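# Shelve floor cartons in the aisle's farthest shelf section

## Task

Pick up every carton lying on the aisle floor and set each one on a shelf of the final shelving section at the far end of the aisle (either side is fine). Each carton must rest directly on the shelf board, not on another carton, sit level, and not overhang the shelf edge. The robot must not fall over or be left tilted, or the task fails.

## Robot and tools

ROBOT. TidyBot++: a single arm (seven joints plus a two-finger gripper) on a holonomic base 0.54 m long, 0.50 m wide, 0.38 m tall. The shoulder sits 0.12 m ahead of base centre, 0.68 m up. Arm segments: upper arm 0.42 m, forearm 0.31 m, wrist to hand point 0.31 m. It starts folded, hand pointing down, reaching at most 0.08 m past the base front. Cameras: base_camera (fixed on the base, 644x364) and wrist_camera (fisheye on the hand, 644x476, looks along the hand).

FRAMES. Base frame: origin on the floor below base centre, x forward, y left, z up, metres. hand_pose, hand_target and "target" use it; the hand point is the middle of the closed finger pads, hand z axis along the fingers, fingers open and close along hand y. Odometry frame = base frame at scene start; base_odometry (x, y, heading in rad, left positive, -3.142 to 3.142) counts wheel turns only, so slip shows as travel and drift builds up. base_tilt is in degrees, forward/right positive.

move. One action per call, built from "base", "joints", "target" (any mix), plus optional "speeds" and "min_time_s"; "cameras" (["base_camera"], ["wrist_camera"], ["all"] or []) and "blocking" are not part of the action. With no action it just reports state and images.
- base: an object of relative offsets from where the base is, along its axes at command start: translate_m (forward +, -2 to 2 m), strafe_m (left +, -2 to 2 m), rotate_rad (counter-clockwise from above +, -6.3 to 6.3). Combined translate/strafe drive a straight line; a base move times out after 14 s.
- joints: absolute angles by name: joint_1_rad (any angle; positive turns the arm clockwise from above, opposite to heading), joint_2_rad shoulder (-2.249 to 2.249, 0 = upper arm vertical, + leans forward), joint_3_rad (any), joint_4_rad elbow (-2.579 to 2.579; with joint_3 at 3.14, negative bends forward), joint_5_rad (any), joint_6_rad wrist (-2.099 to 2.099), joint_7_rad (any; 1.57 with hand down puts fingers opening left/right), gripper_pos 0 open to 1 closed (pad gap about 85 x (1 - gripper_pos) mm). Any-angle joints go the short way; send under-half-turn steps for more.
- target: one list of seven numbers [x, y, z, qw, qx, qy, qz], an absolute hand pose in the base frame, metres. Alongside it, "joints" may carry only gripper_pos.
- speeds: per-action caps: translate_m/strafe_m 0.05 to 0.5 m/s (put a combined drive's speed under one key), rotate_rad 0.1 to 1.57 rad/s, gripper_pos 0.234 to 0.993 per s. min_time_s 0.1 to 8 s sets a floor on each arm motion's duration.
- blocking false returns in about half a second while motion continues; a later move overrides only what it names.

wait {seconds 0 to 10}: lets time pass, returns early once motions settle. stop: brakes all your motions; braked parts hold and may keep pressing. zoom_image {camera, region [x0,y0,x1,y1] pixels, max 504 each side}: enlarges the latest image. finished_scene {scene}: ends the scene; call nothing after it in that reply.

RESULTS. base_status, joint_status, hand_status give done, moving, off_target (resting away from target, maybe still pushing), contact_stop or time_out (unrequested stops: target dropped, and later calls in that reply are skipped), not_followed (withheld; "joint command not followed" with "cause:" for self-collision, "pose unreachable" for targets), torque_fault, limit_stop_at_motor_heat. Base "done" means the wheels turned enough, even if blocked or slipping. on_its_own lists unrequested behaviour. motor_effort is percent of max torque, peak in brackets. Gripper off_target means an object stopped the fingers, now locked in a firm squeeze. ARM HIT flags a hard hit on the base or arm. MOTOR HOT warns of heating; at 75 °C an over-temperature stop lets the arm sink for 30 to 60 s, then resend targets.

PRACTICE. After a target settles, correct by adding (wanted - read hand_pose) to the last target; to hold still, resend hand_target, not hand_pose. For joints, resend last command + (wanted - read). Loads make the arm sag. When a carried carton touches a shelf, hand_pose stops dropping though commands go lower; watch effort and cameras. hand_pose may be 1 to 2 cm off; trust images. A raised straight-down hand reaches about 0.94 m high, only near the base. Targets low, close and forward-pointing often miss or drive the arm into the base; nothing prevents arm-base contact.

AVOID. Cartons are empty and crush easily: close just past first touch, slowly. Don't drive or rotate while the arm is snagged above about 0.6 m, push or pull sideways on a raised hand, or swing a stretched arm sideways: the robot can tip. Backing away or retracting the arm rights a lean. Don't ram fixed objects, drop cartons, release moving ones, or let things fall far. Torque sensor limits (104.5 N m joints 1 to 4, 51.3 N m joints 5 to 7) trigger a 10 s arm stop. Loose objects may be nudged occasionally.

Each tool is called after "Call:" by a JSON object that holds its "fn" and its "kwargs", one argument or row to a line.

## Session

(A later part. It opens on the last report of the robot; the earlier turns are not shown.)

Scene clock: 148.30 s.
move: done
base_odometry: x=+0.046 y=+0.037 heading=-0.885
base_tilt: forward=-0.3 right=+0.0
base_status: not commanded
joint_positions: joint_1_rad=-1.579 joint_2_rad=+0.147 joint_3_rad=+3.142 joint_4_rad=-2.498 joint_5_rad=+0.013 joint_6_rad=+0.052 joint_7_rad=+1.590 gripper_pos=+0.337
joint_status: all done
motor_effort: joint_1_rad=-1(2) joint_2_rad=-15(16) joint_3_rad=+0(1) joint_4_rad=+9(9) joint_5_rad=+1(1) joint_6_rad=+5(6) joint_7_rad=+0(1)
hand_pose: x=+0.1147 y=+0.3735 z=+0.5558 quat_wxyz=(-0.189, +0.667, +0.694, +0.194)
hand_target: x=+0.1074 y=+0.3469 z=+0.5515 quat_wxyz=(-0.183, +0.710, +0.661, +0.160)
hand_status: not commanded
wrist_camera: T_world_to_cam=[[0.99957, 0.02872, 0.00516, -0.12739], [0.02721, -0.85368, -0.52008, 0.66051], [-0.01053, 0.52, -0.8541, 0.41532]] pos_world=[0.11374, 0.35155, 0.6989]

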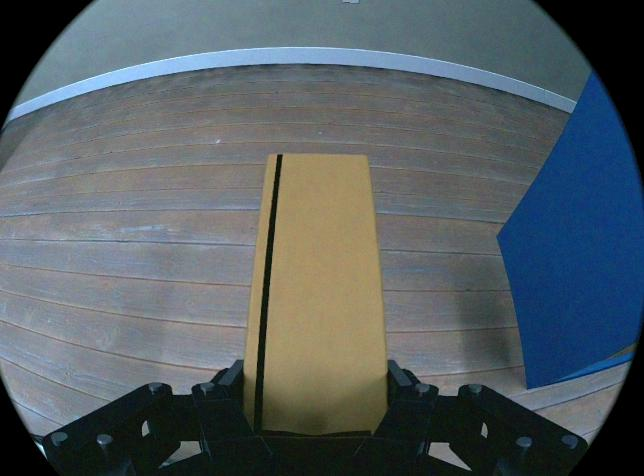

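Call:
{"fn": "move", "kwargs": {
  "joints": {"joint_2_rad": 1.29, "joint_4_rad": -2.208, "joint_6_rad": 0.88},
  "min_time_s": 4
}}

Call:
{"fn": "move", "kwargs": {
  "joints": {"joint_2_rad": 1.64, "joint_4_rad": -1.796, "joint_6_rad": 0.84},
  "min_time_s": 3,
  "cameras": ["wrist_camera"]
}}

Scene clock: 156.40 s.
move: done
base_odometry: x=+0.046 y=+0.037 heading=-0.885
base_tilt: forward=-0.3 right=+0.0
base_status: not commanded
joint_positions: joint_1_rad=-1.579 joint_2_rad=+1.253 joint_3_rad=+3.142 joint_4_rad=-2.227 joint_5_rad=+0.013 joint_6_rad=+0.801 joint_7_rad=+1.590 gripper_pos=+0.337
joint_status: all done
motor_effort: joint_1_rad=-1(2) joint_2_rad=-29(31) joint_3_rad=-1(2) joint_4_rad=-3(10) joint_5_rad=+1(2) joint_6_rad=+4(6) joint_7_rad=+1(1)
hand_pose: x=+0.1116 y=+0.4345 z=+0.2383 quat_wxyz=(-0.164, +0.675, +0.702, +0.161)
hand_target: x=+0.1167 y=+0.4501 z=+0.2343 quat_wxyz=(-0.180, +0.704, +0.661, +0.186)
hand_status: not commanded
pictures: none

Scene clock: 159.70 s.
move: done
base_odometry: x=+0.046 y=+0.037 heading=-0.885
base_tilt: forward=-0.3 right=+0.0
base_status: not commanded
joint_positions: joint_1_rad=-1.579 joint_2_rad=+1.596 joint_3_rad=+3.142 joint_4_rad=-1.812 joint_5_rad=+0.013 joint_6_rad=+0.801 joint_7_rad=+1.590 gripper_pos=+0.337
joint_status: all done
motor_effort: joint_1_rad=+0(2) joint_2_rad=-31(33) joint_3_rad=-1(2) joint_4_rad=-2(4) joint_5_rad=+1(2) joint_6_rad=+5(6) joint_7_rad=+0(1)
hand_pose: x=+0.1111 y=+0.4960 z=+0.0998 quat_wxyz=(-0.187, +0.668, +0.696, +0.185)
hand_target: x=+0.1152 y=+0.4899 z=+0.0859 quat_wxyz=(-0.189, +0.703, +0.658, +0.193)
hand_status: not commanded
wrist_camera: T_world_to_cam=[[0.99952, 0.03058, -0.00413, -0.12493], [0.02425, -0.86116, -0.50776, 0.5308], [-0.01908, 0.50742, -0.86149, -0.02995]] pos_world=[0.11142, 0.47612, 0.24321]

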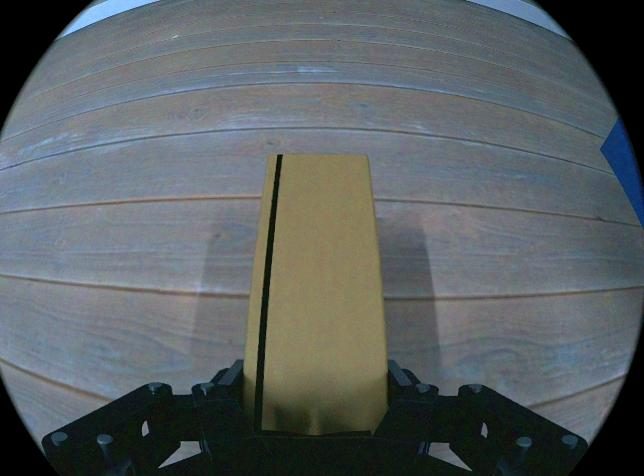

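Call:
{"fn": "move", "kwargs": {
  "joints": {"joint_2_rad": 1.722, "joint_4_rad": -1.706, "joint_6_rad": 0.71},
  "min_time_s": 2,
  "cameras": ["wrist_camera"]
}}

Scene clock: 163.90 s.
move: done
base_odometry: x=+0.046 y=+0.037 heading=-0.885
base_tilt: forward=-0.3 right=+0.0
base_status: not commanded
joint_positions: joint_1_rad=-1.579 joint_2_rad=+1.676 joint_3_rad=+3.142 joint_4_rad=-1.724 joint_5_rad=+0.013 joint_6_rad=+0.781 joint_7_rad=+1.590 gripper_pos=+0.337
joint_status: all done
motor_effort: joint_1_rad=-1(1) joint_2_rad=-32(33) joint_3_rad=-1(2) joint_4_rad=-2(3) joint_5_rad=+1(1) joint_6_rad=+5(6) joint_7_rad=+0(1)
hand_pose: x=+0.1112 y=+0.4932 z=+0.0638 quat_wxyz=(-0.184, +0.669, +0.697, +0.182)
hand_target: x=+0.1147 y=+0.4549 z=+0.0332 quat_wxyz=(-0.146, +0.714, +0.668, +0.151)
hand_status: not commanded
wrist_camera: T_world_to_cam=[[0.99952, 0.03069, -0.00415, -0.12509], [0.02455, -0.86691, -0.49787, 0.51231], [-0.01888, 0.49753, -0.86724, -0.05434]] pos_world=[0.11142, 0.475, 0.20741]

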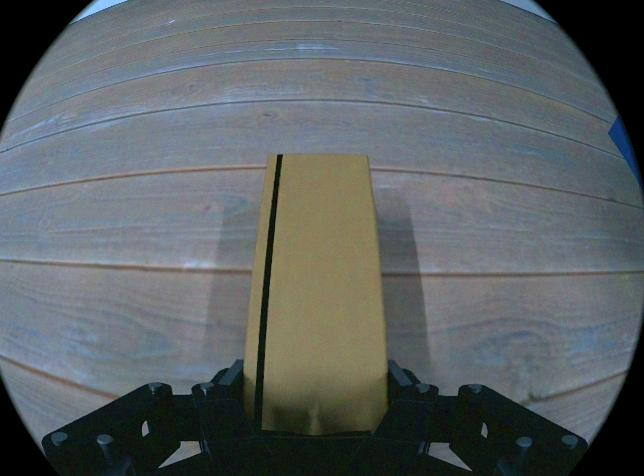

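Call:
{"fn": "move", "kwargs": {
  "joints": {"joint_2_rad": 1.766, "joint_4_rad": -1.651, "joint_6_rad": 0.685},
  "min_time_s": 2,
  "cameras": ["wrist_camera"]
}}

Scene clock: 168.20 s.
move: done
base_odometry: x=+0.046 y=+0.037 heading=-0.885
base_tilt: forward=-0.3 right=+0.0
base_status: not commanded
joint_positions: joint_1_rad=-1.579 joint_2_rad=+1.719 joint_3_rad=+3.142 joint_4_rad=-1.669 joint_5_rad=+0.013 joint_6_rad=+0.757 joint_7_rad=+1.590 gripper_pos=+0.337
joint_status: all done
motor_effort: joint_1_rad=-1(1) joint_2_rad=-31(33) joint_3_rad=-1(2) joint_4_rad=-2(2) joint_5_rad=+1(1) joint_6_rad=+5(6) joint_7_rad=+0(1)
hand_pose: x=+0.1113 y=+0.4914 z=+0.0432 quat_wxyz=(-0.179, +0.670, +0.698, +0.178)
hand_target: x=+0.1146 y=+0.4511 z=+0.0122 quat_wxyz=(-0.141, +0.715, +0.669, +0.147)
hand_status: not commanded
wrist_camera: T_world_to_cam=[[0.99952, 0.03075, -0.0041, -0.1252], [0.02484, -0.87269, -0.48764, 0.50285], [-0.01857, 0.48731, -0.87303, -0.06606]] pos_world=[0.11142, 0.47487, 0.18702]

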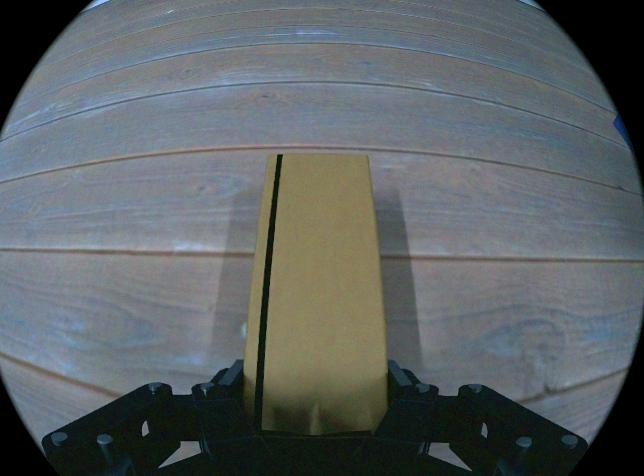

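Call:
{"fn": "move", "kwargs": {
  "joints": {"gripper_pos": 0.2},
  "speeds": {"gripper_pos": 0.234},
  "cameras": ["wrist_camera"]
}}

Call:
{"fn": "zoom_image", "kwargs": {
  "camera": "wrist_camera",
  "region": [180, 300, 450, 470]
}}

Scene clock: 170.80 s.
move: done
base_odometry: x=+0.046 y=+0.037 heading=-0.885
base_tilt: forward=-0.3 right=+0.0
base_status: not commanded
joint_positions: joint_1_rad=-1.579 joint_2_rad=+1.719 joint_3_rad=+3.142 joint_4_rad=-1.669 joint_5_rad=+0.013 joint_6_rad=+0.757 joint_7_rad=+1.590 gripper_pos=+0.200
joint_status: all done
motor_effort: joint_1_rad=-1(2) joint_2_rad=-31(32) joint_3_rad=-1(1) joint_4_rad=-2(2) joint_5_rad=+1(2) joint_6_rad=+5(5) joint_7_rad=+0(1)
hand_pose: x=+0.1113 y=+0.4913 z=+0.0432 quat_wxyz=(-0.179, +0.670, +0.698, +0.178)
hand_target: x=+0.1146 y=+0.4511 z=+0.0122 quat_wxyz=(-0.141, +0.715, +0.669, +0.147)
hand_status: not commanded
wrist_camera: T_world_to_cam=[[0.99952, 0.03075, -0.00411, -0.1252], [0.02484, -0.87273, -0.48757, 0.50285], [-0.01858, 0.48723, -0.87308, -0.06602]] pos_world=[0.11142, 0.47487, 0.18702]

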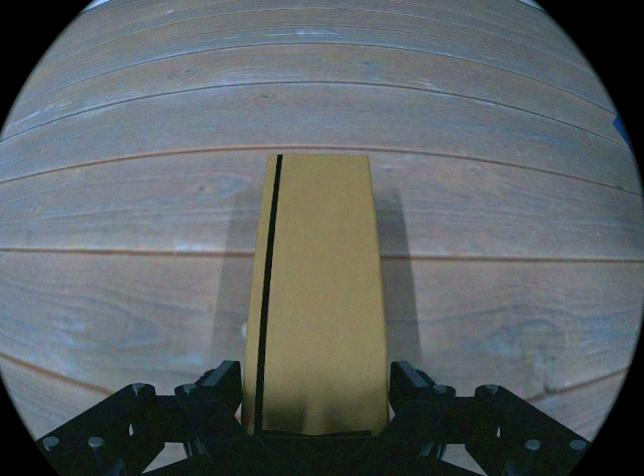

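Scaled by 1.867.

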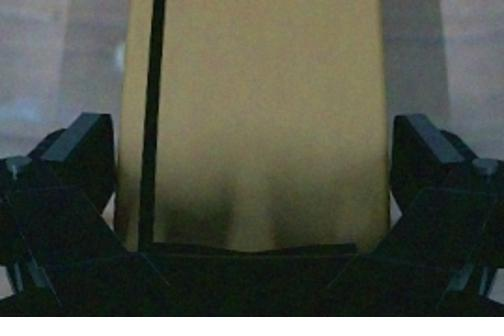

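Call:
{"fn": "move", "kwargs": {
  "joints": {"gripper_pos": 0.0},
  "speeds": {"gripper_pos": 0.4}
}}

Call:
{"fn": "move", "kwargs": {
  "joints": {"joint_2_rad": 1.197, "joint_4_rad": -2.24, "joint_6_rad": 0.9},
  "min_time_s": 3,
  "cameras": ["wrist_camera"]
}}

Scene clock: 173.80 s.
move: done
base_odometry: x=+0.046 y=+0.037 heading=-0.885
base_tilt: forward=-0.3 right=+0.0
base_status: not commanded
joint_positions: joint_1_rad=-1.579 joint_2_rad=+1.719 joint_3_rad=+3.142 joint_4_rad=-1.669 joint_5_rad=+0.013 joint_6_rad=+0.757 joint_7_rad=+1.590 gripper_pos=+0.000
joint_status: all done
motor_effort: joint_1_rad=-1(2) joint_2_rad=-31(32) joint_3_rad=-1(2) joint_4_rad=-2(2) joint_5_rad=+1(1) joint_6_rad=+4(5) joint_7_rad=+1(1)
hand_pose: x=+0.1113 y=+0.4913 z=+0.0432 quat_wxyz=(-0.179, +0.670, +0.698, +0.178)
hand_target: x=+0.1146 y=+0.4511 z=+0.0122 quat_wxyz=(-0.141, +0.715, +0.669, +0.147)
hand_status: not commanded
pictures: none

Scene clock: 177.13 s.
move: done
base_odometry: x=+0.046 y=+0.037 heading=-0.885
base_tilt: forward=-0.3 right=+0.1
base_status: not commanded
joint_positions: joint_1_rad=-1.579 joint_2_rad=+1.246 joint_3_rad=+3.142 joint_4_rad=-2.223 joint_5_rad=+0.013 joint_6_rad=+0.822 joint_7_rad=+1.590 gripper_pos=+0.000
joint_status: all done
motor_effort: joint_1_rad=-1(2) joint_2_rad=-29(32) joint_3_rad=-1(2) joint_4_rad=-3(4) joint_5_rad=+1(2) joint_6_rad=+4(5) joint_7_rad=+0(1)
hand_pose: x=+0.1115 y=+0.4452 z=+0.2444 quat_wxyz=(-0.174, +0.672, +0.699, +0.172)
hand_target: x=+0.1161 y=+0.4770 z=+0.2787 quat_wxyz=(-0.209, +0.697, +0.653, +0.212)
hand_status: not commanded
wrist_camera: T_world_to_cam=[[0.99953, 0.03004, -0.0053, -0.12256], [0.02395, -0.88047, -0.4735, 0.56068], [-0.01889, 0.47316, -0.88078, 0.14033]] pos_world=[0.11172, 0.43094, 0.38843]

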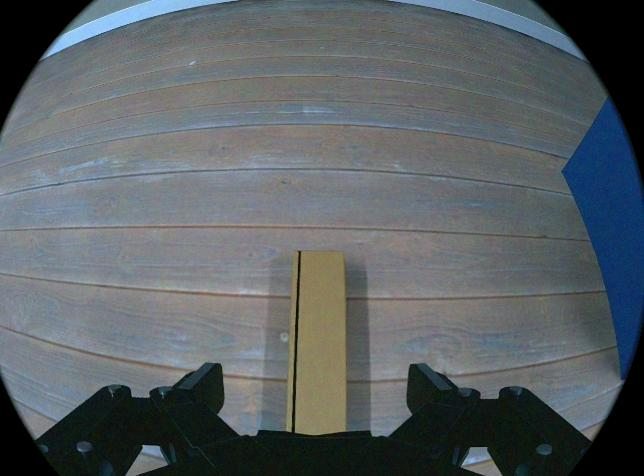

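Call:
{"fn": "move", "kwargs": {
  "joints": {"joint_2_rad": 0.11, "joint_4_rad": -2.52, "joint_6_rad": 0.0},
  "min_time_s": 3
}}

Call:
{"fn": "move", "kwargs": {
  "base": {"translate_m": 0.6, "strafe_m": 0.03},
  "speeds": {"translate_m": 0.25},
  "joints": {"joint_1_rad": 0.03, "joint_6_rad": -0.4},
  "min_time_s": 4,
  "cameras": ["all"]
}}

Call:
{"fn": "zoom_image", "kwargs": {
  "camera": "base_camera",
  "region": [150, 120, 450, 364]
}}

Scene clock: 195.47 s.
move: done
base_odometry: x=+0.046 y=+0.037 heading=-0.885
base_tilt: forward=-0.4 right=+0.1
base_status: not commanded
joint_positions: joint_1_rad=-1.579 joint_2_rad=+0.146 joint_3_rad=+3.142 joint_4_rad=-2.497 joint_5_rad=+0.013 joint_6_rad=+0.077 joint_7_rad=+1.590 gripper_pos=+0.000
joint_status: all done
motor_effort: joint_1_rad=-1(2) joint_2_rad=-15(32) joint_3_rad=+0(2) joint_4_rad=+9(10) joint_5_rad=+2(2) joint_6_rad=+5(6) joint_7_rad=+1(1)
hand_pose: x=+0.1146 y=+0.3809 z=+0.5608 quat_wxyz=(-0.198, +0.664, +0.692, +0.203)
hand_target: x=+0.1075 y=+0.3523 z=+0.5545 quat_wxyz=(-0.190, +0.708, +0.659, +0.167)
hand_status: not commanded
pictures: none

Scene clock: 199.77 s.
move: done
base_odometry: x=+0.449 y=-0.409 heading=-0.885
base_tilt: forward=-0.3 right=+0.0
base_status: done
joint_positions: joint_1_rad=+0.008 joint_2_rad=+0.144 joint_3_rad=+3.142 joint_4_rad=-2.500 joint_5_rad=+0.013 joint_6_rad=-0.329 joint_7_rad=+1.590 gripper_pos=+0.000
joint_status: all done
motor_effort: joint_1_rad=-1(2) joint_2_rad=-13(16) joint_3_rad=+0(2) joint_4_rad=+7(9) joint_5_rad=+1(1) joint_6_rad=+1(6) joint_7_rad=+1(1)
hand_pose: x=+0.3817 y=-0.0022 z=+0.5151 quat_wxyz=(+0.004, +0.996, +0.012, +0.084)
hand_target: x=+0.3540 y=+0.0003 z=+0.5166 quat_wxyz=(-0.012, +0.996, -0.063, +0.056)
hand_status: not commanded
pictures: base_camera, wrist_camera
wrist_camera: T_world_to_cam=[[0.01183, -0.99993, 0.00161, -0.00659], [-0.98589, -0.01193, -0.16696, 0.51801], [0.16697, 0.00039, -0.98596, 0.57776]] pos_world=[0.41431, -0.00063, 0.65615]

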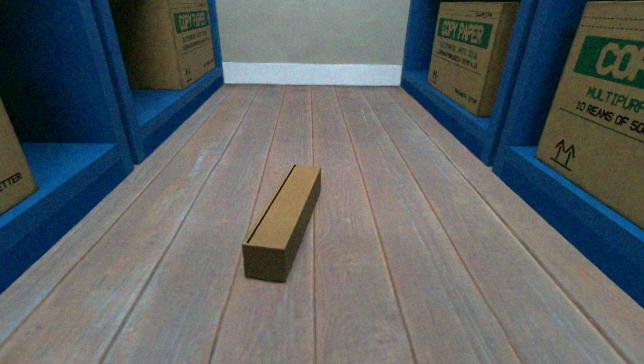

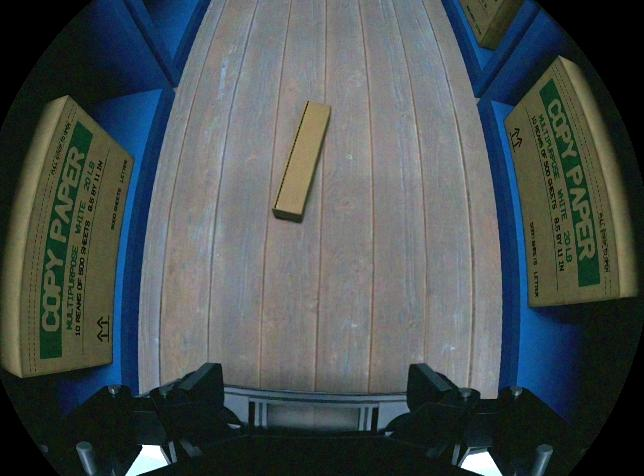

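Scaled by 1.680.

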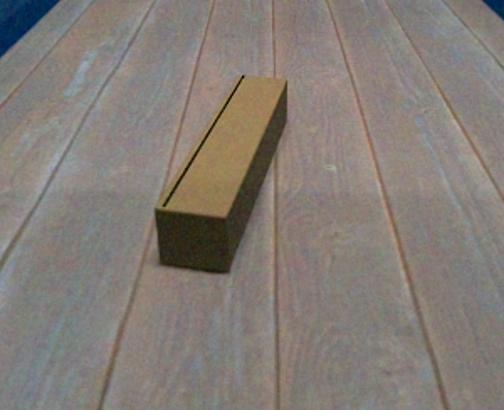

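Call:
{"fn": "move", "kwargs": {
  "base": {"translate_m": 0.115},
  "speeds": {"translate_m": 0.2}
}}

Call:
{"fn": "move", "kwargs": {
  "target": [0.611, 0.021, 0.22, 0.0279, 0.9614, -0.1062, 0.2525],
  "min_time_s": 4,
  "cameras": ["all"]
}}

Scene clock: 209.60 s.
move: done
base_odometry: x=+0.522 y=-0.498 heading=-0.885
base_tilt: forward=-0.3 right=+0.0
base_status: done
joint_positions: joint_1_rad=+0.008 joint_2_rad=+0.139 joint_3_rad=+3.142 joint_4_rad=-2.506 joint_5_rad=+0.013 joint_6_rad=-0.336 joint_7_rad=+1.590 gripper_pos=+0.000
joint_status: not commanded
motor_effort: joint_1_rad=-1(1) joint_2_rad=-12(14) joint_3_rad=+1(1) joint_4_rad=+7(9) joint_5_rad=+1(1) joint_6_rad=+2(3) joint_7_rad=+1(1)
hand_pose: x=+0.3766 y=-0.0022 z=+0.5148 quat_wxyz=(+0.004, +0.997, +0.012, +0.080)
hand_target: x=+0.3540 y=+0.0003 z=+0.5166 quat_wxyz=(-0.012, +0.996, -0.063, +0.056)
hand_status: not commanded
pictures: none

Scene clock: 214.23 s.
move: done
base_odometry: x=+0.522 y=-0.498 heading=-0.885
base_tilt: forward=-0.2 right=+0.0
base_status: not commanded
joint_positions: joint_1_rad=-0.179 joint_2_rad=+1.244 joint_3_rad=+3.188 joint_4_rad=-2.057 joint_5_rad=-0.167 joint_6_rad=+0.592 joint_7_rad=+1.443 gripper_pos=+0.000
joint_status: not commanded
motor_effort: joint_1_rad=-1(2) joint_2_rad=-31(32) joint_3_rad=+1(1) joint_4_rad=+0(8) joint_5_rad=+1(1) joint_6_rad=+4(4) joint_7_rad=+0(1)
hand_pose: x=+0.5970 y=+0.0312 z=+0.2253 quat_wxyz=(+0.020, +0.974, -0.055, +0.220)
hand_target: x=+0.6110 y=+0.0210 z=+0.2200 quat_wxyz=(+0.028, +0.961, -0.106, +0.252)
hand_status: done (0.018 m and 7.1 deg from the pose sent, 0.377 m and 24.5 deg at the start)
pictures: base_camera, wrist_camera
wrist_camera: T_world_to_cam=[[-0.12394, -0.99228, 0.00397, 0.10496], [-0.89574, 0.11015, -0.43071, 0.68405], [0.42695, -0.05694, -0.90248, 0.08383]] pos_world=[0.58995, 0.03357, 0.36986]

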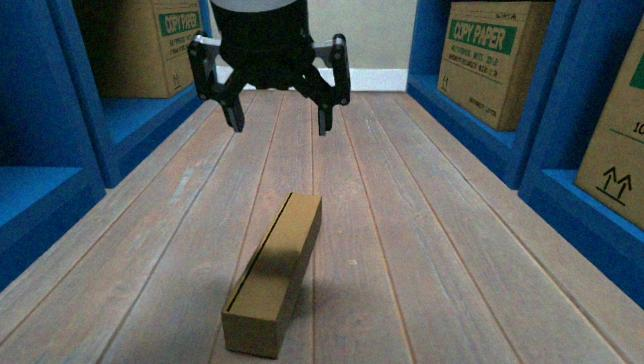

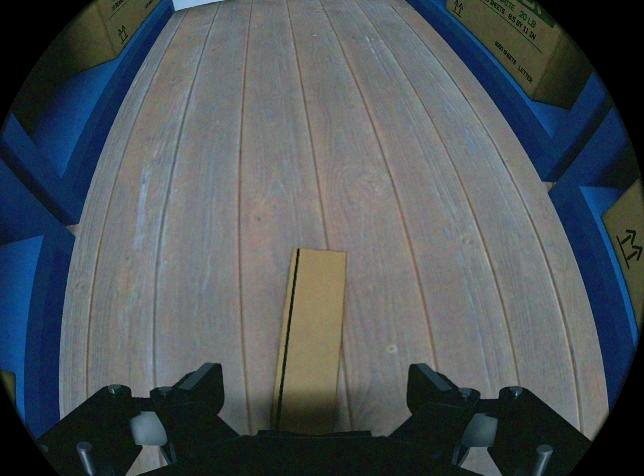

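Call:
{"fn": "move", "kwargs": {
  "target": [0.628, 0.02, 0.10, 0.0449, 0.9471, -0.1528, 0.2785],
  "min_time_s": 3,
  "cameras": ["all"]
}}

Scene clock: 221.17 s.
move: done
base_odometry: x=+0.522 y=-0.498 heading=-0.885
base_tilt: forward=-0.2 right=+0.0
base_status: not commanded
joint_positions: joint_1_rad=-0.254 joint_2_rad=+1.554 joint_3_rad=+3.215 joint_4_rad=-1.766 joint_5_rad=-0.293 joint_6_rad=+0.641 joint_7_rad=+1.355 gripper_pos=+0.000
joint_status: not commanded
motor_effort: joint_1_rad=-1(2) joint_2_rad=-31(34) joint_3_rad=+2(2) joint_4_rad=-1(1) joint_5_rad=+1(1) joint_6_rad=+4(5) joint_7_rad=+1(1)
hand_pose: x=+0.6226 y=+0.0327 z=+0.1067 quat_wxyz=(+0.037, +0.962, -0.107, +0.247)
hand_target: x=+0.6280 y=+0.0200 z=+0.1000 quat_wxyz=(+0.045, +0.947, -0.153, +0.279)
hand_status: done (0.015 m and 6.7 deg from the pose sent, 0.130 m and 13.7 deg at the start)
pictures: base_camera, wrist_camera
wrist_camera: T_world_to_cam=[[-0.23225, -0.97263, 0.00718, 0.17657], [-0.85305, 0.20013, -0.48192, 0.63176], [0.46729, -0.11805, -0.87619, -0.05999]] pos_world=[0.60797, 0.03822, 0.25062]

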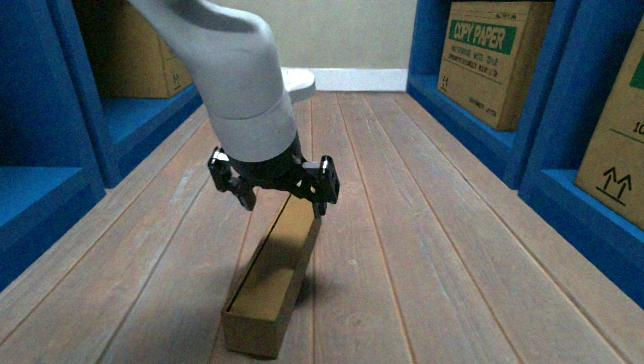

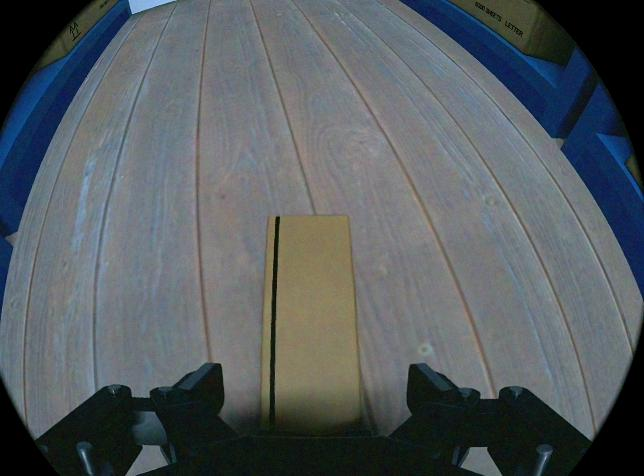

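Call:
{"fn": "move", "kwargs": {
  "target": [0.623, 0.0215, 0.036, 0.0449, 0.9471, -0.1528, 0.2785],
  "min_time_s": 3,
  "cameras": ["all"]
}}

Call:
{"fn": "zoom_image", "kwargs": {
  "camera": "wrist_camera",
  "region": [180, 300, 450, 470]
}}

Scene clock: 226.97 s.
move: done
base_odometry: x=+0.522 y=-0.498 heading=-0.885
base_tilt: forward=-0.3 right=+0.1
base_status: not commanded
joint_positions: joint_1_rad=-0.260 joint_2_rad=+1.704 joint_3_rad=+3.215 joint_4_rad=-1.608 joint_5_rad=-0.317 joint_6_rad=+0.642 joint_7_rad=+1.355 gripper_pos=+0.000
joint_status: not commanded
motor_effort: joint_1_rad=-1(2) joint_2_rad=-32(33) joint_3_rad=+1(2) joint_4_rad=-1(1) joint_5_rad=+1(1) joint_6_rad=+4(5) joint_7_rad=+0(1)
hand_pose: x=+0.6239 y=+0.0326 z=+0.0449 quat_wxyz=(+0.038, +0.961, -0.111, +0.252)
hand_target: x=+0.6230 y=+0.0215 z=+0.0360 quat_wxyz=(+0.045, +0.947, -0.153, +0.279)
hand_status: done (0.014 m and 6.0 deg from the pose sent, 0.072 m and 6.7 deg at the start)
pictures: base_camera, wrist_camera
wrist_camera: T_world_to_cam=[[-0.23879, -0.97105, 0.00556, 0.18128], [-0.84659, 0.20538, -0.49102, 0.59921], [0.47566, -0.12196, -0.87113, -0.12007]] pos_world=[0.60769, 0.03832, 0.18862]

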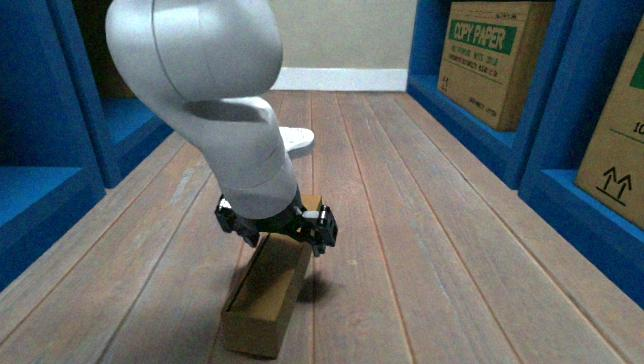

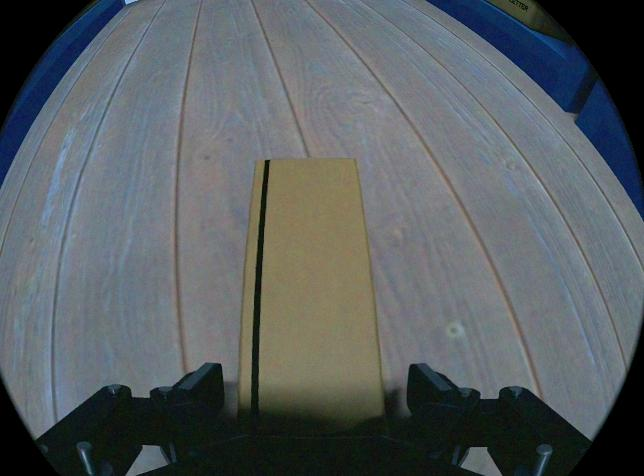

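Scaled by 1.867.

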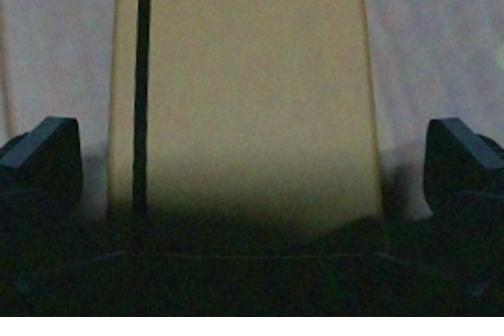

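Call:
{"fn": "move", "kwargs": {
  "joints": {"gripper_pos": 0.27},
  "speeds": {"gripper_pos": 0.234}
}}

Call:
{"fn": "move", "kwargs": {
  "joints": {"gripper_pos": 0.305},
  "speeds": {"gripper_pos": 0.234}
}}

Call:
{"fn": "move", "kwargs": {
  "joints": {"gripper_pos": 0.325},
  "speeds": {"gripper_pos": 0.234},
  "cameras": ["wrist_camera"]
}}

Call:
{"fn": "zoom_image", "kwargs": {
  "camera": "wrist_camera",
  "region": [180, 300, 450, 470]
}}

Scene clock: 230.10 s.
move: done
base_odometry: x=+0.522 y=-0.498 heading=-0.885
base_tilt: forward=-0.3 right=+0.0
base_status: not commanded
joint_positions: joint_1_rad=-0.260 joint_2_rad=+1.704 joint_3_rad=+3.215 joint_4_rad=-1.608 joint_5_rad=-0.317 joint_6_rad=+0.642 joint_7_rad=+1.355 gripper_pos=+0.271
joint_status: all done
motor_effort: joint_1_rad=-1(1) joint_2_rad=-32(33) joint_3_rad=+1(2) joint_4_rad=-1(1) joint_5_rad=+1(1) joint_6_rad=+4(5) joint_7_rad=+1(1)
hand_pose: x=+0.6239 y=+0.0326 z=+0.0449 quat_wxyz=(+0.038, +0.961, -0.111, +0.252)
hand_target: x=+0.6230 y=+0.0215 z=+0.0360 quat_wxyz=(+0.045, +0.947, -0.153, +0.279)
hand_status: not commanded
pictures: none

Scene clock: 230.80 s.
move: done
base_odometry: x=+0.522 y=-0.498 heading=-0.885
base_tilt: forward=-0.2 right=+0.1
base_status: not commanded
joint_positions: joint_1_rad=-0.260 joint_2_rad=+1.704 joint_3_rad=+3.215 joint_4_rad=-1.608 joint_5_rad=-0.317 joint_6_rad=+0.642 joint_7_rad=+1.355 gripper_pos=+0.303
joint_status: all done
motor_effort: joint_1_rad=-1(1) joint_2_rad=-32(32) joint_3_rad=+1(2) joint_4_rad=-1(1) joint_5_rad=+1(1) joint_6_rad=+4(5) joint_7_rad=+0(1)
hand_pose: x=+0.6239 y=+0.0327 z=+0.0449 quat_wxyz=(+0.038, +0.961, -0.110, +0.252)
hand_target: x=+0.6230 y=+0.0215 z=+0.0360 quat_wxyz=(+0.045, +0.947, -0.153, +0.279)
hand_status: not commanded
pictures: none

Scene clock: 231.47 s.
move: done
base_odometry: x=+0.522 y=-0.498 heading=-0.885
base_tilt: forward=-0.2 right=+0.1
base_status: not commanded
joint_positions: joint_1_rad=-0.260 joint_2_rad=+1.704 joint_3_rad=+3.215 joint_4_rad=-1.608 joint_5_rad=-0.317 joint_6_rad=+0.642 joint_7_rad=+1.355 gripper_pos=+0.323
joint_status: all done
motor_effort: joint_1_rad=-1(1) joint_2_rad=-31(32) joint_3_rad=+1(2) joint_4_rad=-1(1) joint_5_rad=+0(1) joint_6_rad=+4(5) joint_7_rad=+1(1)
hand_pose: x=+0.6239 y=+0.0327 z=+0.0449 quat_wxyz=(+0.038, +0.961, -0.111, +0.252)
hand_target: x=+0.6230 y=+0.0215 z=+0.0360 quat_wxyz=(+0.045, +0.947, -0.153, +0.279)
hand_status: not commanded
wrist_camera: T_world_to_cam=[[-0.23871, -0.97108, 0.00555, 0.18142], [-0.84651, 0.20528, -0.49121, 0.59921], [0.47586, -0.12196, -0.87103, -0.1201]] pos_world=[0.60769, 0.03852, 0.18872]

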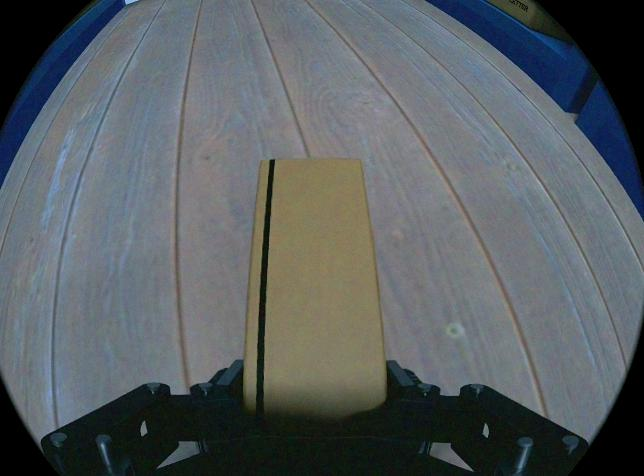

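Scaled by 1.867.

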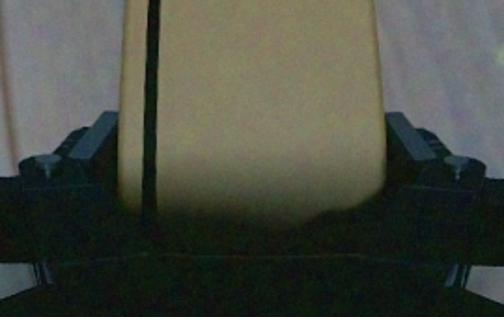

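Call:
{"fn": "move", "kwargs": {
  "joints": {"gripper_pos": 0.335},
  "speeds": {"gripper_pos": 0.234}
}}

Call:
{"fn": "move", "kwargs": {
  "joints": {"gripper_pos": 0.34},
  "speeds": {"gripper_pos": 0.234},
  "cameras": ["wrist_camera"]
}}

Scene clock: 233.30 s.
move: done
base_odometry: x=+0.522 y=-0.498 heading=-0.885
base_tilt: forward=-0.3 right=+0.0
base_status: not commanded
joint_positions: joint_1_rad=-0.260 joint_2_rad=+1.704 joint_3_rad=+3.215 joint_4_rad=-1.608 joint_5_rad=-0.318 joint_6_rad=+0.643 joint_7_rad=+1.355 gripper_pos=+0.333
joint_status: all done
motor_effort: joint_1_rad=-1(2) joint_2_rad=-30(31) joint_3_rad=+2(2) joint_4_rad=-1(1) joint_5_rad=+1(1) joint_6_rad=+3(4) joint_7_rad=+0(1)
hand_pose: x=+0.6242 y=+0.0327 z=+0.0451 quat_wxyz=(+0.038, +0.961, -0.111, +0.252)
hand_target: x=+0.6230 y=+0.0215 z=+0.0360 quat_wxyz=(+0.045, +0.947, -0.153, +0.279)
hand_status: not commanded
pictures: none

Scene clock: 233.97 s.
move: done
base_odometry: x=+0.522 y=-0.498 heading=-0.885
base_tilt: forward=-0.2 right=+0.0
base_status: not commanded
joint_positions: joint_1_rad=-0.260 joint_2_rad=+1.704 joint_3_rad=+3.215 joint_4_rad=-1.608 joint_5_rad=-0.318 joint_6_rad=+0.643 joint_7_rad=+1.355 gripper_pos=+0.337
joint_status: all done
motor_effort: joint_1_rad=+0(1) joint_2_rad=-30(31) joint_3_rad=+2(2) joint_4_rad=-1(1) joint_5_rad=+1(1) joint_6_rad=+3(4) joint_7_rad=+0(1)
hand_pose: x=+0.6243 y=+0.0327 z=+0.0452 quat_wxyz=(+0.038, +0.961, -0.111, +0.252)
hand_target: x=+0.6230 y=+0.0215 z=+0.0360 quat_wxyz=(+0.045, +0.947, -0.153, +0.279)
hand_status: not commanded
wrist_camera: T_world_to_cam=[[-0.23896, -0.97101, 0.00536, 0.18166], [-0.84565, 0.20539, -0.49264, 0.59922], [0.47726, -0.12225, -0.87022, -0.12101]] pos_world=[0.6079, 0.03852, 0.18892]

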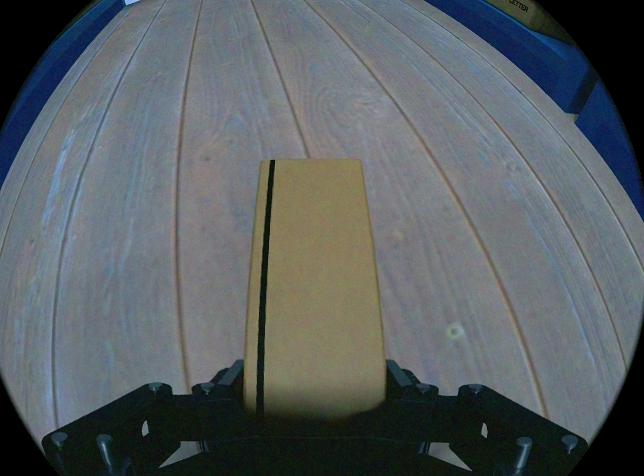

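Call:
{"fn": "move", "kwargs": {
  "target": [0.60, 0.025, 0.27, 0.0449, 0.9471, -0.1528, 0.2785],
  "min_time_s": 3,
  "cameras": ["wrist_camera"]
}}

Call:
{"fn": "move", "kwargs": {
  "joints": {"joint_1_rad": 0.03, "joint_2_rad": 0.11, "joint_3_rad": 3.142, "joint_4_rad": -2.52, "joint_5_rad": 0.03, "joint_6_rad": -0.02, "joint_7_rad": 1.60},
  "min_time_s": 4,
  "cameras": ["all"]
}}

Scene clock: 239.37 s.
move: done
base_odometry: x=+0.522 y=-0.498 heading=-0.885
base_tilt: forward=-0.3 right=+0.0
base_status: not commanded
joint_positions: joint_1_rad=-0.297 joint_2_rad=+1.237 joint_3_rad=+3.236 joint_4_rad=-2.135 joint_5_rad=-0.318 joint_6_rad=+0.648 joint_7_rad=+1.344 gripper_pos=+0.337
joint_status: not commanded
motor_effort: joint_1_rad=-1(1) joint_2_rad=-29(32) joint_3_rad=+2(2) joint_4_rad=-2(3) joint_5_rad=+0(1) joint_6_rad=+4(5) joint_7_rad=+1(1)
hand_pose: x=+0.5730 y=+0.0229 z=+0.2377 quat_wxyz=(+0.055, +0.964, -0.115, +0.232)
hand_target: x=+0.6000 y=+0.0250 z=+0.2700 quat_wxyz=(+0.045, +0.947, -0.153, +0.279)
hand_status: done (0.042 m and 7.2 deg from the pose sent, 0.226 m and 5.9 deg at the start)
wrist_camera: T_world_to_cam=[[-0.25492, -0.96605, 0.04207, 0.15918], [-0.86325, 0.20775, -0.46004, 0.655], [0.43568, -0.15359, -0.8869, 0.09822]] pos_world=[0.56321, 0.03278, 0.38174]

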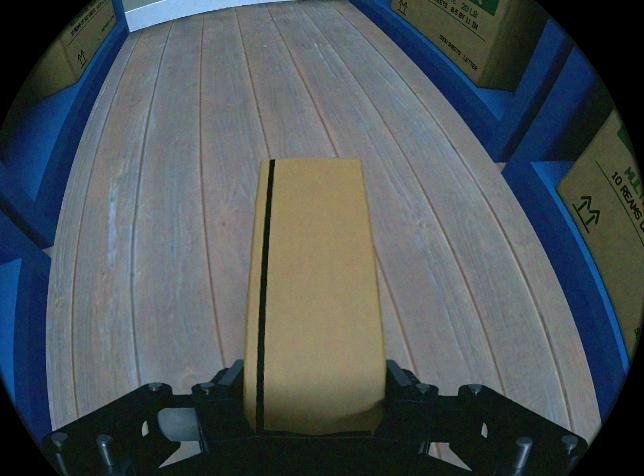

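Scene clock: 243.67 s.
move: done
base_odometry: x=+0.522 y=-0.498 heading=-0.885
base_tilt: forward=-0.3 right=+0.1
base_status: not commanded
joint_positions: joint_1_rad=+0.008 joint_2_rad=+0.147 joint_3_rad=+3.155 joint_4_rad=-2.499 joint_5_rad=-0.037 joint_6_rad=+0.054 joint_7_rad=+1.529 gripper_pos=+0.337
joint_status: all done
motor_effort: joint_1_rad=+0(2) joint_2_rad=-15(32) joint_3_rad=+0(3) joint_4_rad=+9(10) joint_5_rad=+1(2) joint_6_rad=+6(6) joint_7_rad=+0(2)
hand_pose: x=+0.4929 y=-0.0073 z=+0.5560 quat_wxyz=(-0.006, +0.961, -0.048, +0.271)
hand_target: x=+0.4659 y=-0.0094 z=+0.5515 quat_wxyz=(+0.011, +0.970, +0.014, +0.243)
hand_status: not commanded
pictures: base_camera, wrist_camera
wrist_camera: T_world_to_cam=[[-0.09657, -0.9941, -0.04943, 0.0688], [-0.84758, 0.10817, -0.51952, 0.76321], [0.5218, -0.00828, -0.85303, 0.35063]] pos_world=[0.47056, -0.01126, 0.699]

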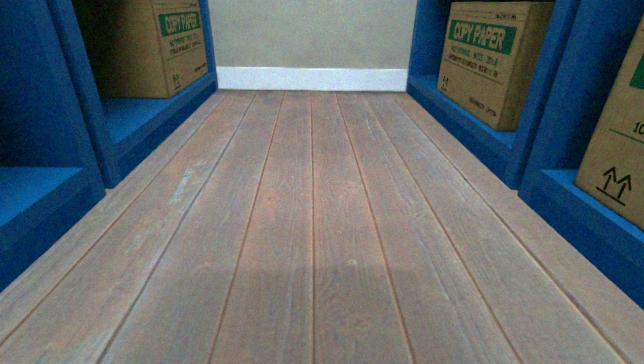

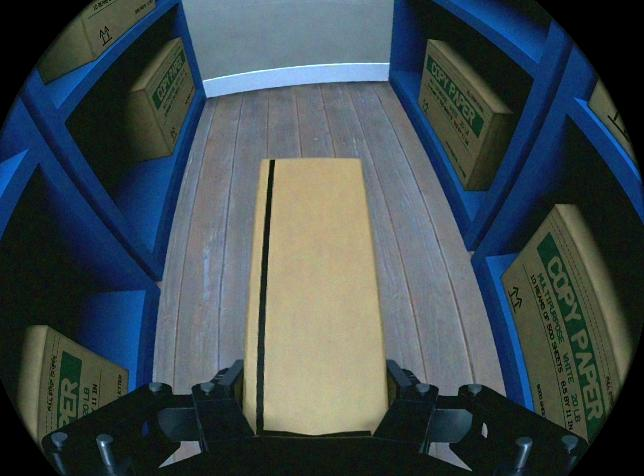

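Call:
{"fn": "move", "kwargs": {
  "base": {"translate_m": 1.08},
  "speeds": {"translate_m": 0.25},
  "joints": {"joint_1_rad": 0.0, "joint_2_rad": -0.365, "joint_4_rad": -2.52, "joint_6_rad": -0.51},
  "min_time_s": 3,
  "cameras": ["all"]
}}

Scene clock: 258.70 s.
move: done
base_odometry: x=+1.207 y=-1.333 heading=-0.885
base_tilt: forward=-0.3 right=+0.1
base_status: done
joint_positions: joint_1_rad=+0.008 joint_2_rad=-0.338 joint_3_rad=+3.154 joint_4_rad=-2.505 joint_5_rad=-0.036 joint_6_rad=-0.440 joint_7_rad=+1.529 gripper_pos=+0.337
joint_status: all done
motor_effort: joint_1_rad=-1(2) joint_2_rad=-4(15) joint_3_rad=+0(1) joint_4_rad=+14(14) joint_5_rad=+1(1) joint_6_rad=+5(6) joint_7_rad=+0(1)
hand_pose: x=+0.3985 y=+0.0009 z=+0.6347 quat_wxyz=(-0.017, +0.963, -0.044, +0.264)
hand_target: x=+0.3739 y=-0.0033 z=+0.6249 quat_wxyz=(+0.014, +0.971, +0.025, +0.236)
hand_status: not commanded
pictures: base_camera, wrist_camera
wrist_camera: T_world_to_cam=[[-0.08303, -0.99429, -0.06698, 0.07741], [-0.85632, 0.10556, -0.50554, 0.71775], [0.50973, 0.01538, -0.8602, 0.47637]] pos_world=[0.37823, -0.00613, 0.77781]

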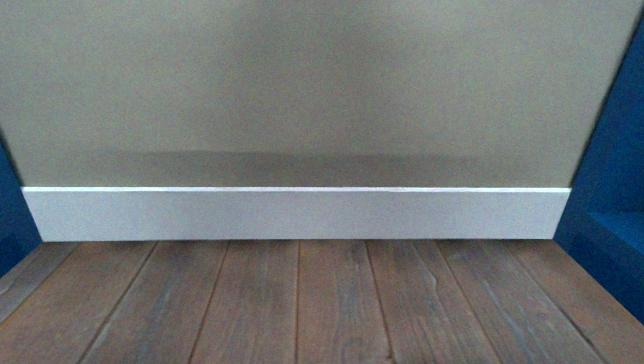

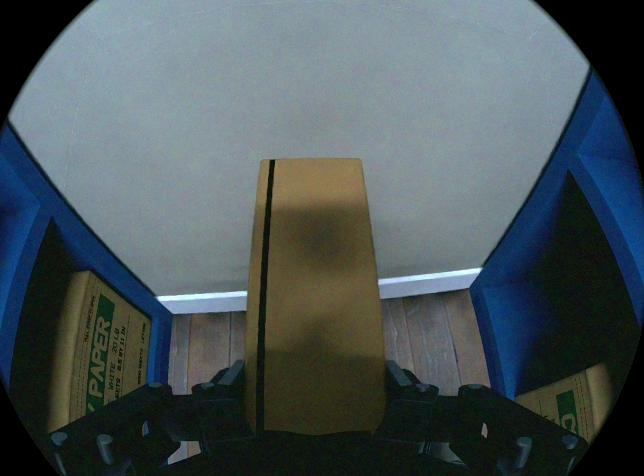

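Call:
{"fn": "move", "kwargs": {
  "joints": {"joint_1_rad": 1.6, "joint_5_rad": 0.09, "joint_7_rad": 1.67},
  "min_time_s": 4,
  "cameras": ["wrist_camera"]
}}

Scene clock: 267.87 s.
move: done
base_odometry: x=+1.207 y=-1.333 heading=-0.885
base_tilt: forward=-0.3 right=+0.0
base_status: not commanded
joint_positions: joint_1_rad=+1.578 joint_2_rad=-0.338 joint_3_rad=+3.153 joint_4_rad=-2.505 joint_5_rad=+0.024 joint_6_rad=-0.440 joint_7_rad=+1.599 gripper_pos=+0.337
joint_status: all done
motor_effort: joint_1_rad=-1(2) joint_2_rad=-5(5) joint_3_rad=+0(1) joint_4_rad=+14(14) joint_5_rad=+1(3) joint_6_rad=+5(6) joint_7_rad=+0(2)
hand_pose: x=+0.1124 y=-0.2793 z=+0.6346 quat_wxyz=(+0.195, +0.691, -0.672, +0.178)
hand_target: x=+0.0992 y=-0.2547 z=+0.6253 quat_wxyz=(+0.197, +0.732, -0.638, +0.133)
hand_status: not commanded
wrist_camera: T_world_to_cam=[[-0.99975, -0.01226, 0.01868, 0.098], [-0.02006, 0.86091, -0.50836, 0.62103], [-0.00985, -0.5086, -0.86094, 0.53898]] pos_world=[0.11574, -0.25932, 0.77791]

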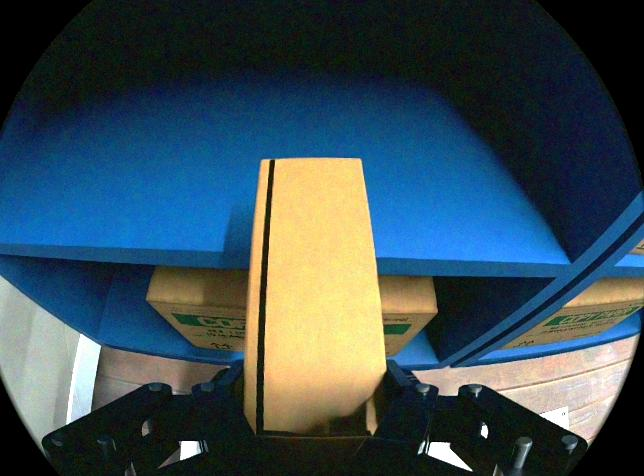

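Call:
{"fn": "zoom_image", "kwargs": {
  "camera": "wrist_camera",
  "region": [340, 40, 640, 300]
}}

Call:
{"fn": "zoom_image", "kwargs": {
  "camera": "wrist_camera",
  "region": [0, 40, 260, 300]
}}

Scaled by 1.680.

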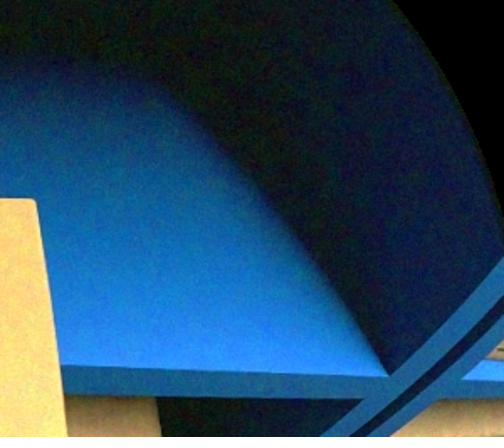

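Scaled by 1.938.

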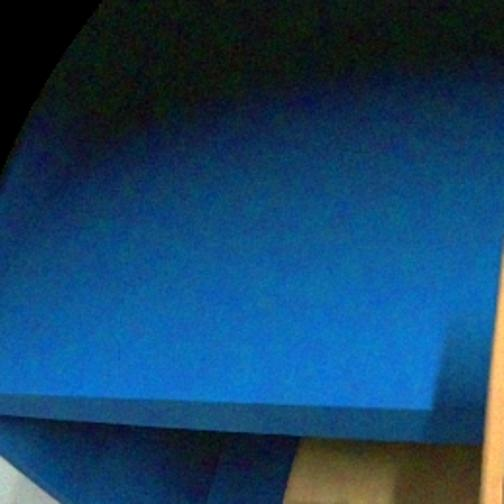

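Call:
{"fn": "move", "kwargs": {
  "joints": {"joint_2_rad": 0.29, "joint_4_rad": -2.196, "joint_6_rad": -0.09},
  "min_time_s": 3,
  "cameras": ["wrist_camera"]
}}

Scene clock: 288.70 s.
move: done
base_odometry: x=+1.207 y=-1.333 heading=-0.885
base_tilt: forward=-0.3 right=+0.1
base_status: not commanded
joint_positions: joint_1_rad=+1.578 joint_2_rad=+0.237 joint_3_rad=+3.153 joint_4_rad=-2.211 joint_5_rad=+0.024 joint_6_rad=-0.167 joint_7_rad=+1.599 gripper_pos=+0.337
joint_status: all done
motor_effort: joint_1_rad=-1(1) joint_2_rad=-16(18) joint_3_rad=+0(1) joint_4_rad=+10(15) joint_5_rad=+1(2) joint_6_rad=+4(6) joint_7_rad=+1(1)
hand_pose: x=+0.1105 y=-0.4564 z=+0.5801 quat_wxyz=(+0.193, +0.694, -0.671, +0.175)
hand_target: x=+0.1036 y=-0.4786 z=+0.5730 quat_wxyz=(+0.220, +0.730, -0.624, +0.172)
hand_status: not commanded
wrist_camera: T_world_to_cam=[[-0.99964, -0.01701, 0.02065, 0.09161], [-0.02507, 0.8649, -0.50132, 0.74411], [-0.00933, -0.50166, -0.86502, 0.40747]] pos_world=[0.11403, -0.43761, 0.72361]

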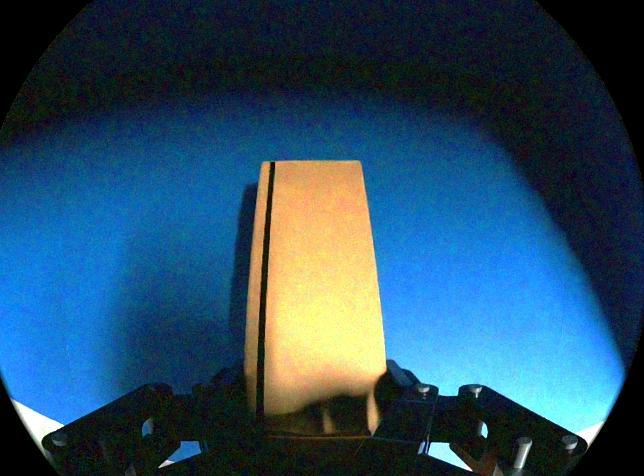

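Call:
{"fn": "move", "kwargs": {
  "joints": {"joint_6_rad": -0.225},
  "min_time_s": 0.5
}}

Call:
{"fn": "move", "kwargs": {
  "joints": {"joint_2_rad": 0.546, "joint_4_rad": -1.778, "joint_6_rad": -0.4},
  "min_time_s": 3,
  "cameras": ["all"]
}}

Scene clock: 292.63 s.
move: done
base_odometry: x=+1.207 y=-1.333 heading=-0.885
base_tilt: forward=-0.3 right=+0.1
base_status: not commanded
joint_positions: joint_1_rad=+1.578 joint_2_rad=+0.238 joint_3_rad=+3.153 joint_4_rad=-2.202 joint_5_rad=+0.024 joint_6_rad=-0.184 joint_7_rad=+1.599 gripper_pos=+0.337
joint_status: all done
motor_effort: joint_1_rad=-2(2) joint_2_rad=-16(18) joint_3_rad=+1(1) joint_4_rad=+9(11) joint_5_rad=+1(2) joint_6_rad=+4(5) joint_7_rad=+0(1)
hand_pose: x=+0.1104 y=-0.4564 z=+0.5800 quat_wxyz=(+0.190, +0.695, -0.672, +0.172)
hand_target: x=+0.1010 y=-0.4418 z=+0.5531 quat_wxyz=(+0.173, +0.741, -0.636, +0.126)
hand_status: not commanded
pictures: none

Scene clock: 295.93 s.
move: done
base_odometry: x=+1.207 y=-1.333 heading=-0.885
base_tilt: forward=-0.3 right=+0.1
base_status: not commanded
joint_positions: joint_1_rad=+1.578 joint_2_rad=+0.487 joint_3_rad=+3.153 joint_4_rad=-1.796 joint_5_rad=+0.024 joint_6_rad=-0.327 joint_7_rad=+1.599 gripper_pos=+0.337
joint_status: all done
motor_effort: joint_1_rad=-1(2) joint_2_rad=-26(27) joint_3_rad=+0(1) joint_4_rad=+12(13) joint_5_rad=+1(2) joint_6_rad=+5(6) joint_7_rad=+0(1)
hand_pose: x=+0.1072 y=-0.5931 z=+0.5803 quat_wxyz=(+0.197, +0.693, -0.671, +0.175)
hand_target: x=+0.0924 y=-0.5738 z=+0.5422 quat_wxyz=(+0.173, +0.740, -0.640, +0.117)
hand_status: not commanded
pictures: base_camera, wrist_camera
wrist_camera: T_world_to_cam=[[-0.99954, -0.01544, 0.02619, 0.08376], [-0.02658, 0.86198, -0.50625, 0.86348], [-0.01476, -0.50671, -0.86199, 0.33488]] pos_world=[0.11162, -0.57332, 0.72361]

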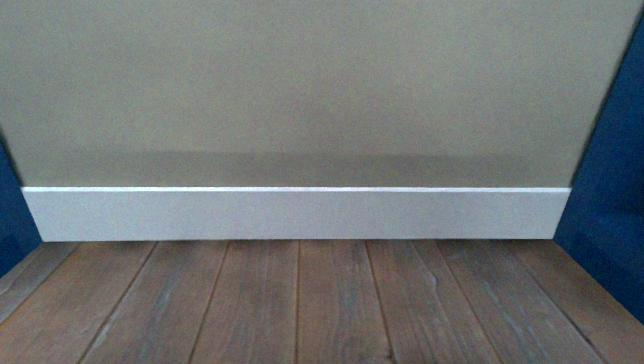

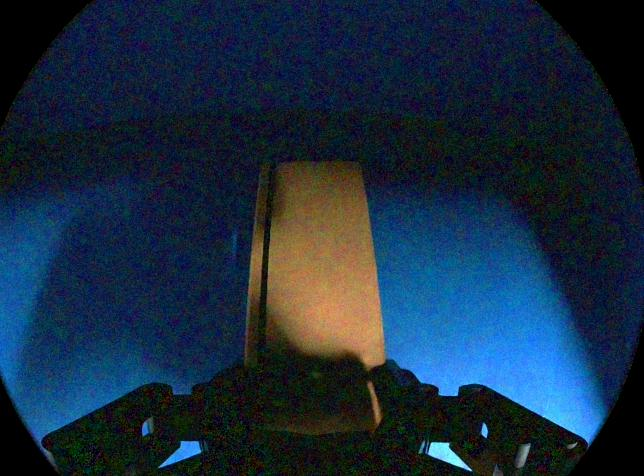

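Call:
{"fn": "move", "kwargs": {
  "joints": {"joint_4_rad": -1.8, "joint_6_rad": -0.262},
  "min_time_s": 0.5
}}

Call:
{"fn": "move", "kwargs": {
  "joints": {"joint_2_rad": 0.59, "joint_4_rad": -1.803, "joint_6_rad": -0.234},
  "min_time_s": 2,
  "cameras": ["wrist_camera"]
}}

Scene clock: 300.33 s.
move: done
base_odometry: x=+1.207 y=-1.333 heading=-0.885
base_tilt: forward=-0.3 right=+0.1
base_status: not commanded
joint_positions: joint_1_rad=+1.578 joint_2_rad=+0.493 joint_3_rad=+3.153 joint_4_rad=-1.796 joint_5_rad=+0.024 joint_6_rad=-0.302 joint_7_rad=+1.599 gripper_pos=+0.337
joint_status: all done
motor_effort: joint_1_rad=-1(2) joint_2_rad=-27(28) joint_3_rad=+0(1) joint_4_rad=+12(13) joint_5_rad=+1(2) joint_6_rad=+5(6) joint_7_rad=+1(1)
hand_pose: x=+0.1073 y=-0.5989 z=+0.5804 quat_wxyz=(+0.203, +0.692, -0.669, +0.181)
hand_target: x=+0.0953 y=-0.6011 z=+0.5536 quat_wxyz=(+0.213, +0.731, -0.629, +0.157)
hand_status: not commanded
pictures: none

Scene clock: 302.63 s.
move: done
base_odometry: x=+1.207 y=-1.333 heading=-0.885
base_tilt: forward=-0.3 right=+0.1
base_status: not commanded
joint_positions: joint_1_rad=+1.578 joint_2_rad=+0.495 joint_3_rad=+3.153 joint_4_rad=-1.796 joint_5_rad=+0.024 joint_6_rad=-0.302 joint_7_rad=+1.599 gripper_pos=+0.337
joint_status: all done
motor_effort: joint_1_rad=-1(2) joint_2_rad=-20(27) joint_3_rad=+0(1) joint_4_rad=+9(13) joint_5_rad=+2(2) joint_6_rad=+4(6) joint_7_rad=+1(1)
hand_pose: x=+0.1072 y=-0.5989 z=+0.5796 quat_wxyz=(+0.203, +0.692, -0.669, +0.181)
hand_target: x=+0.0961 y=-0.6010 z=+0.5303 quat_wxyz=(+0.205, +0.734, -0.630, +0.152)
hand_status: not commanded
wrist_camera: T_world_to_cam=[[-0.99952, -0.01561, 0.0266, 0.08334], [-0.02719, 0.8532, -0.52088, 0.87151], [-0.01457, -0.52135, -0.85322, 0.31747]] pos_world=[0.11162, -0.57676, 0.7226]

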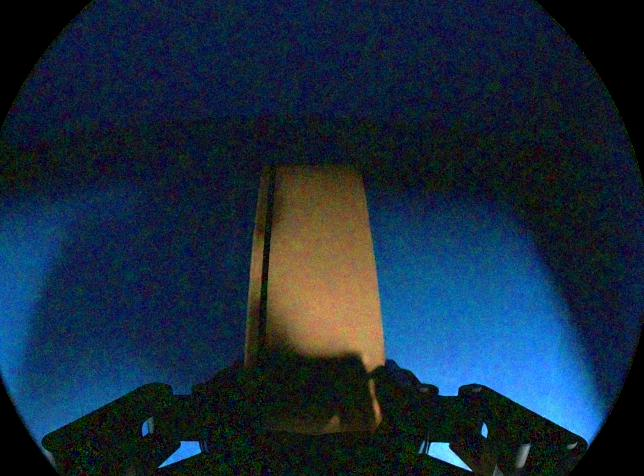

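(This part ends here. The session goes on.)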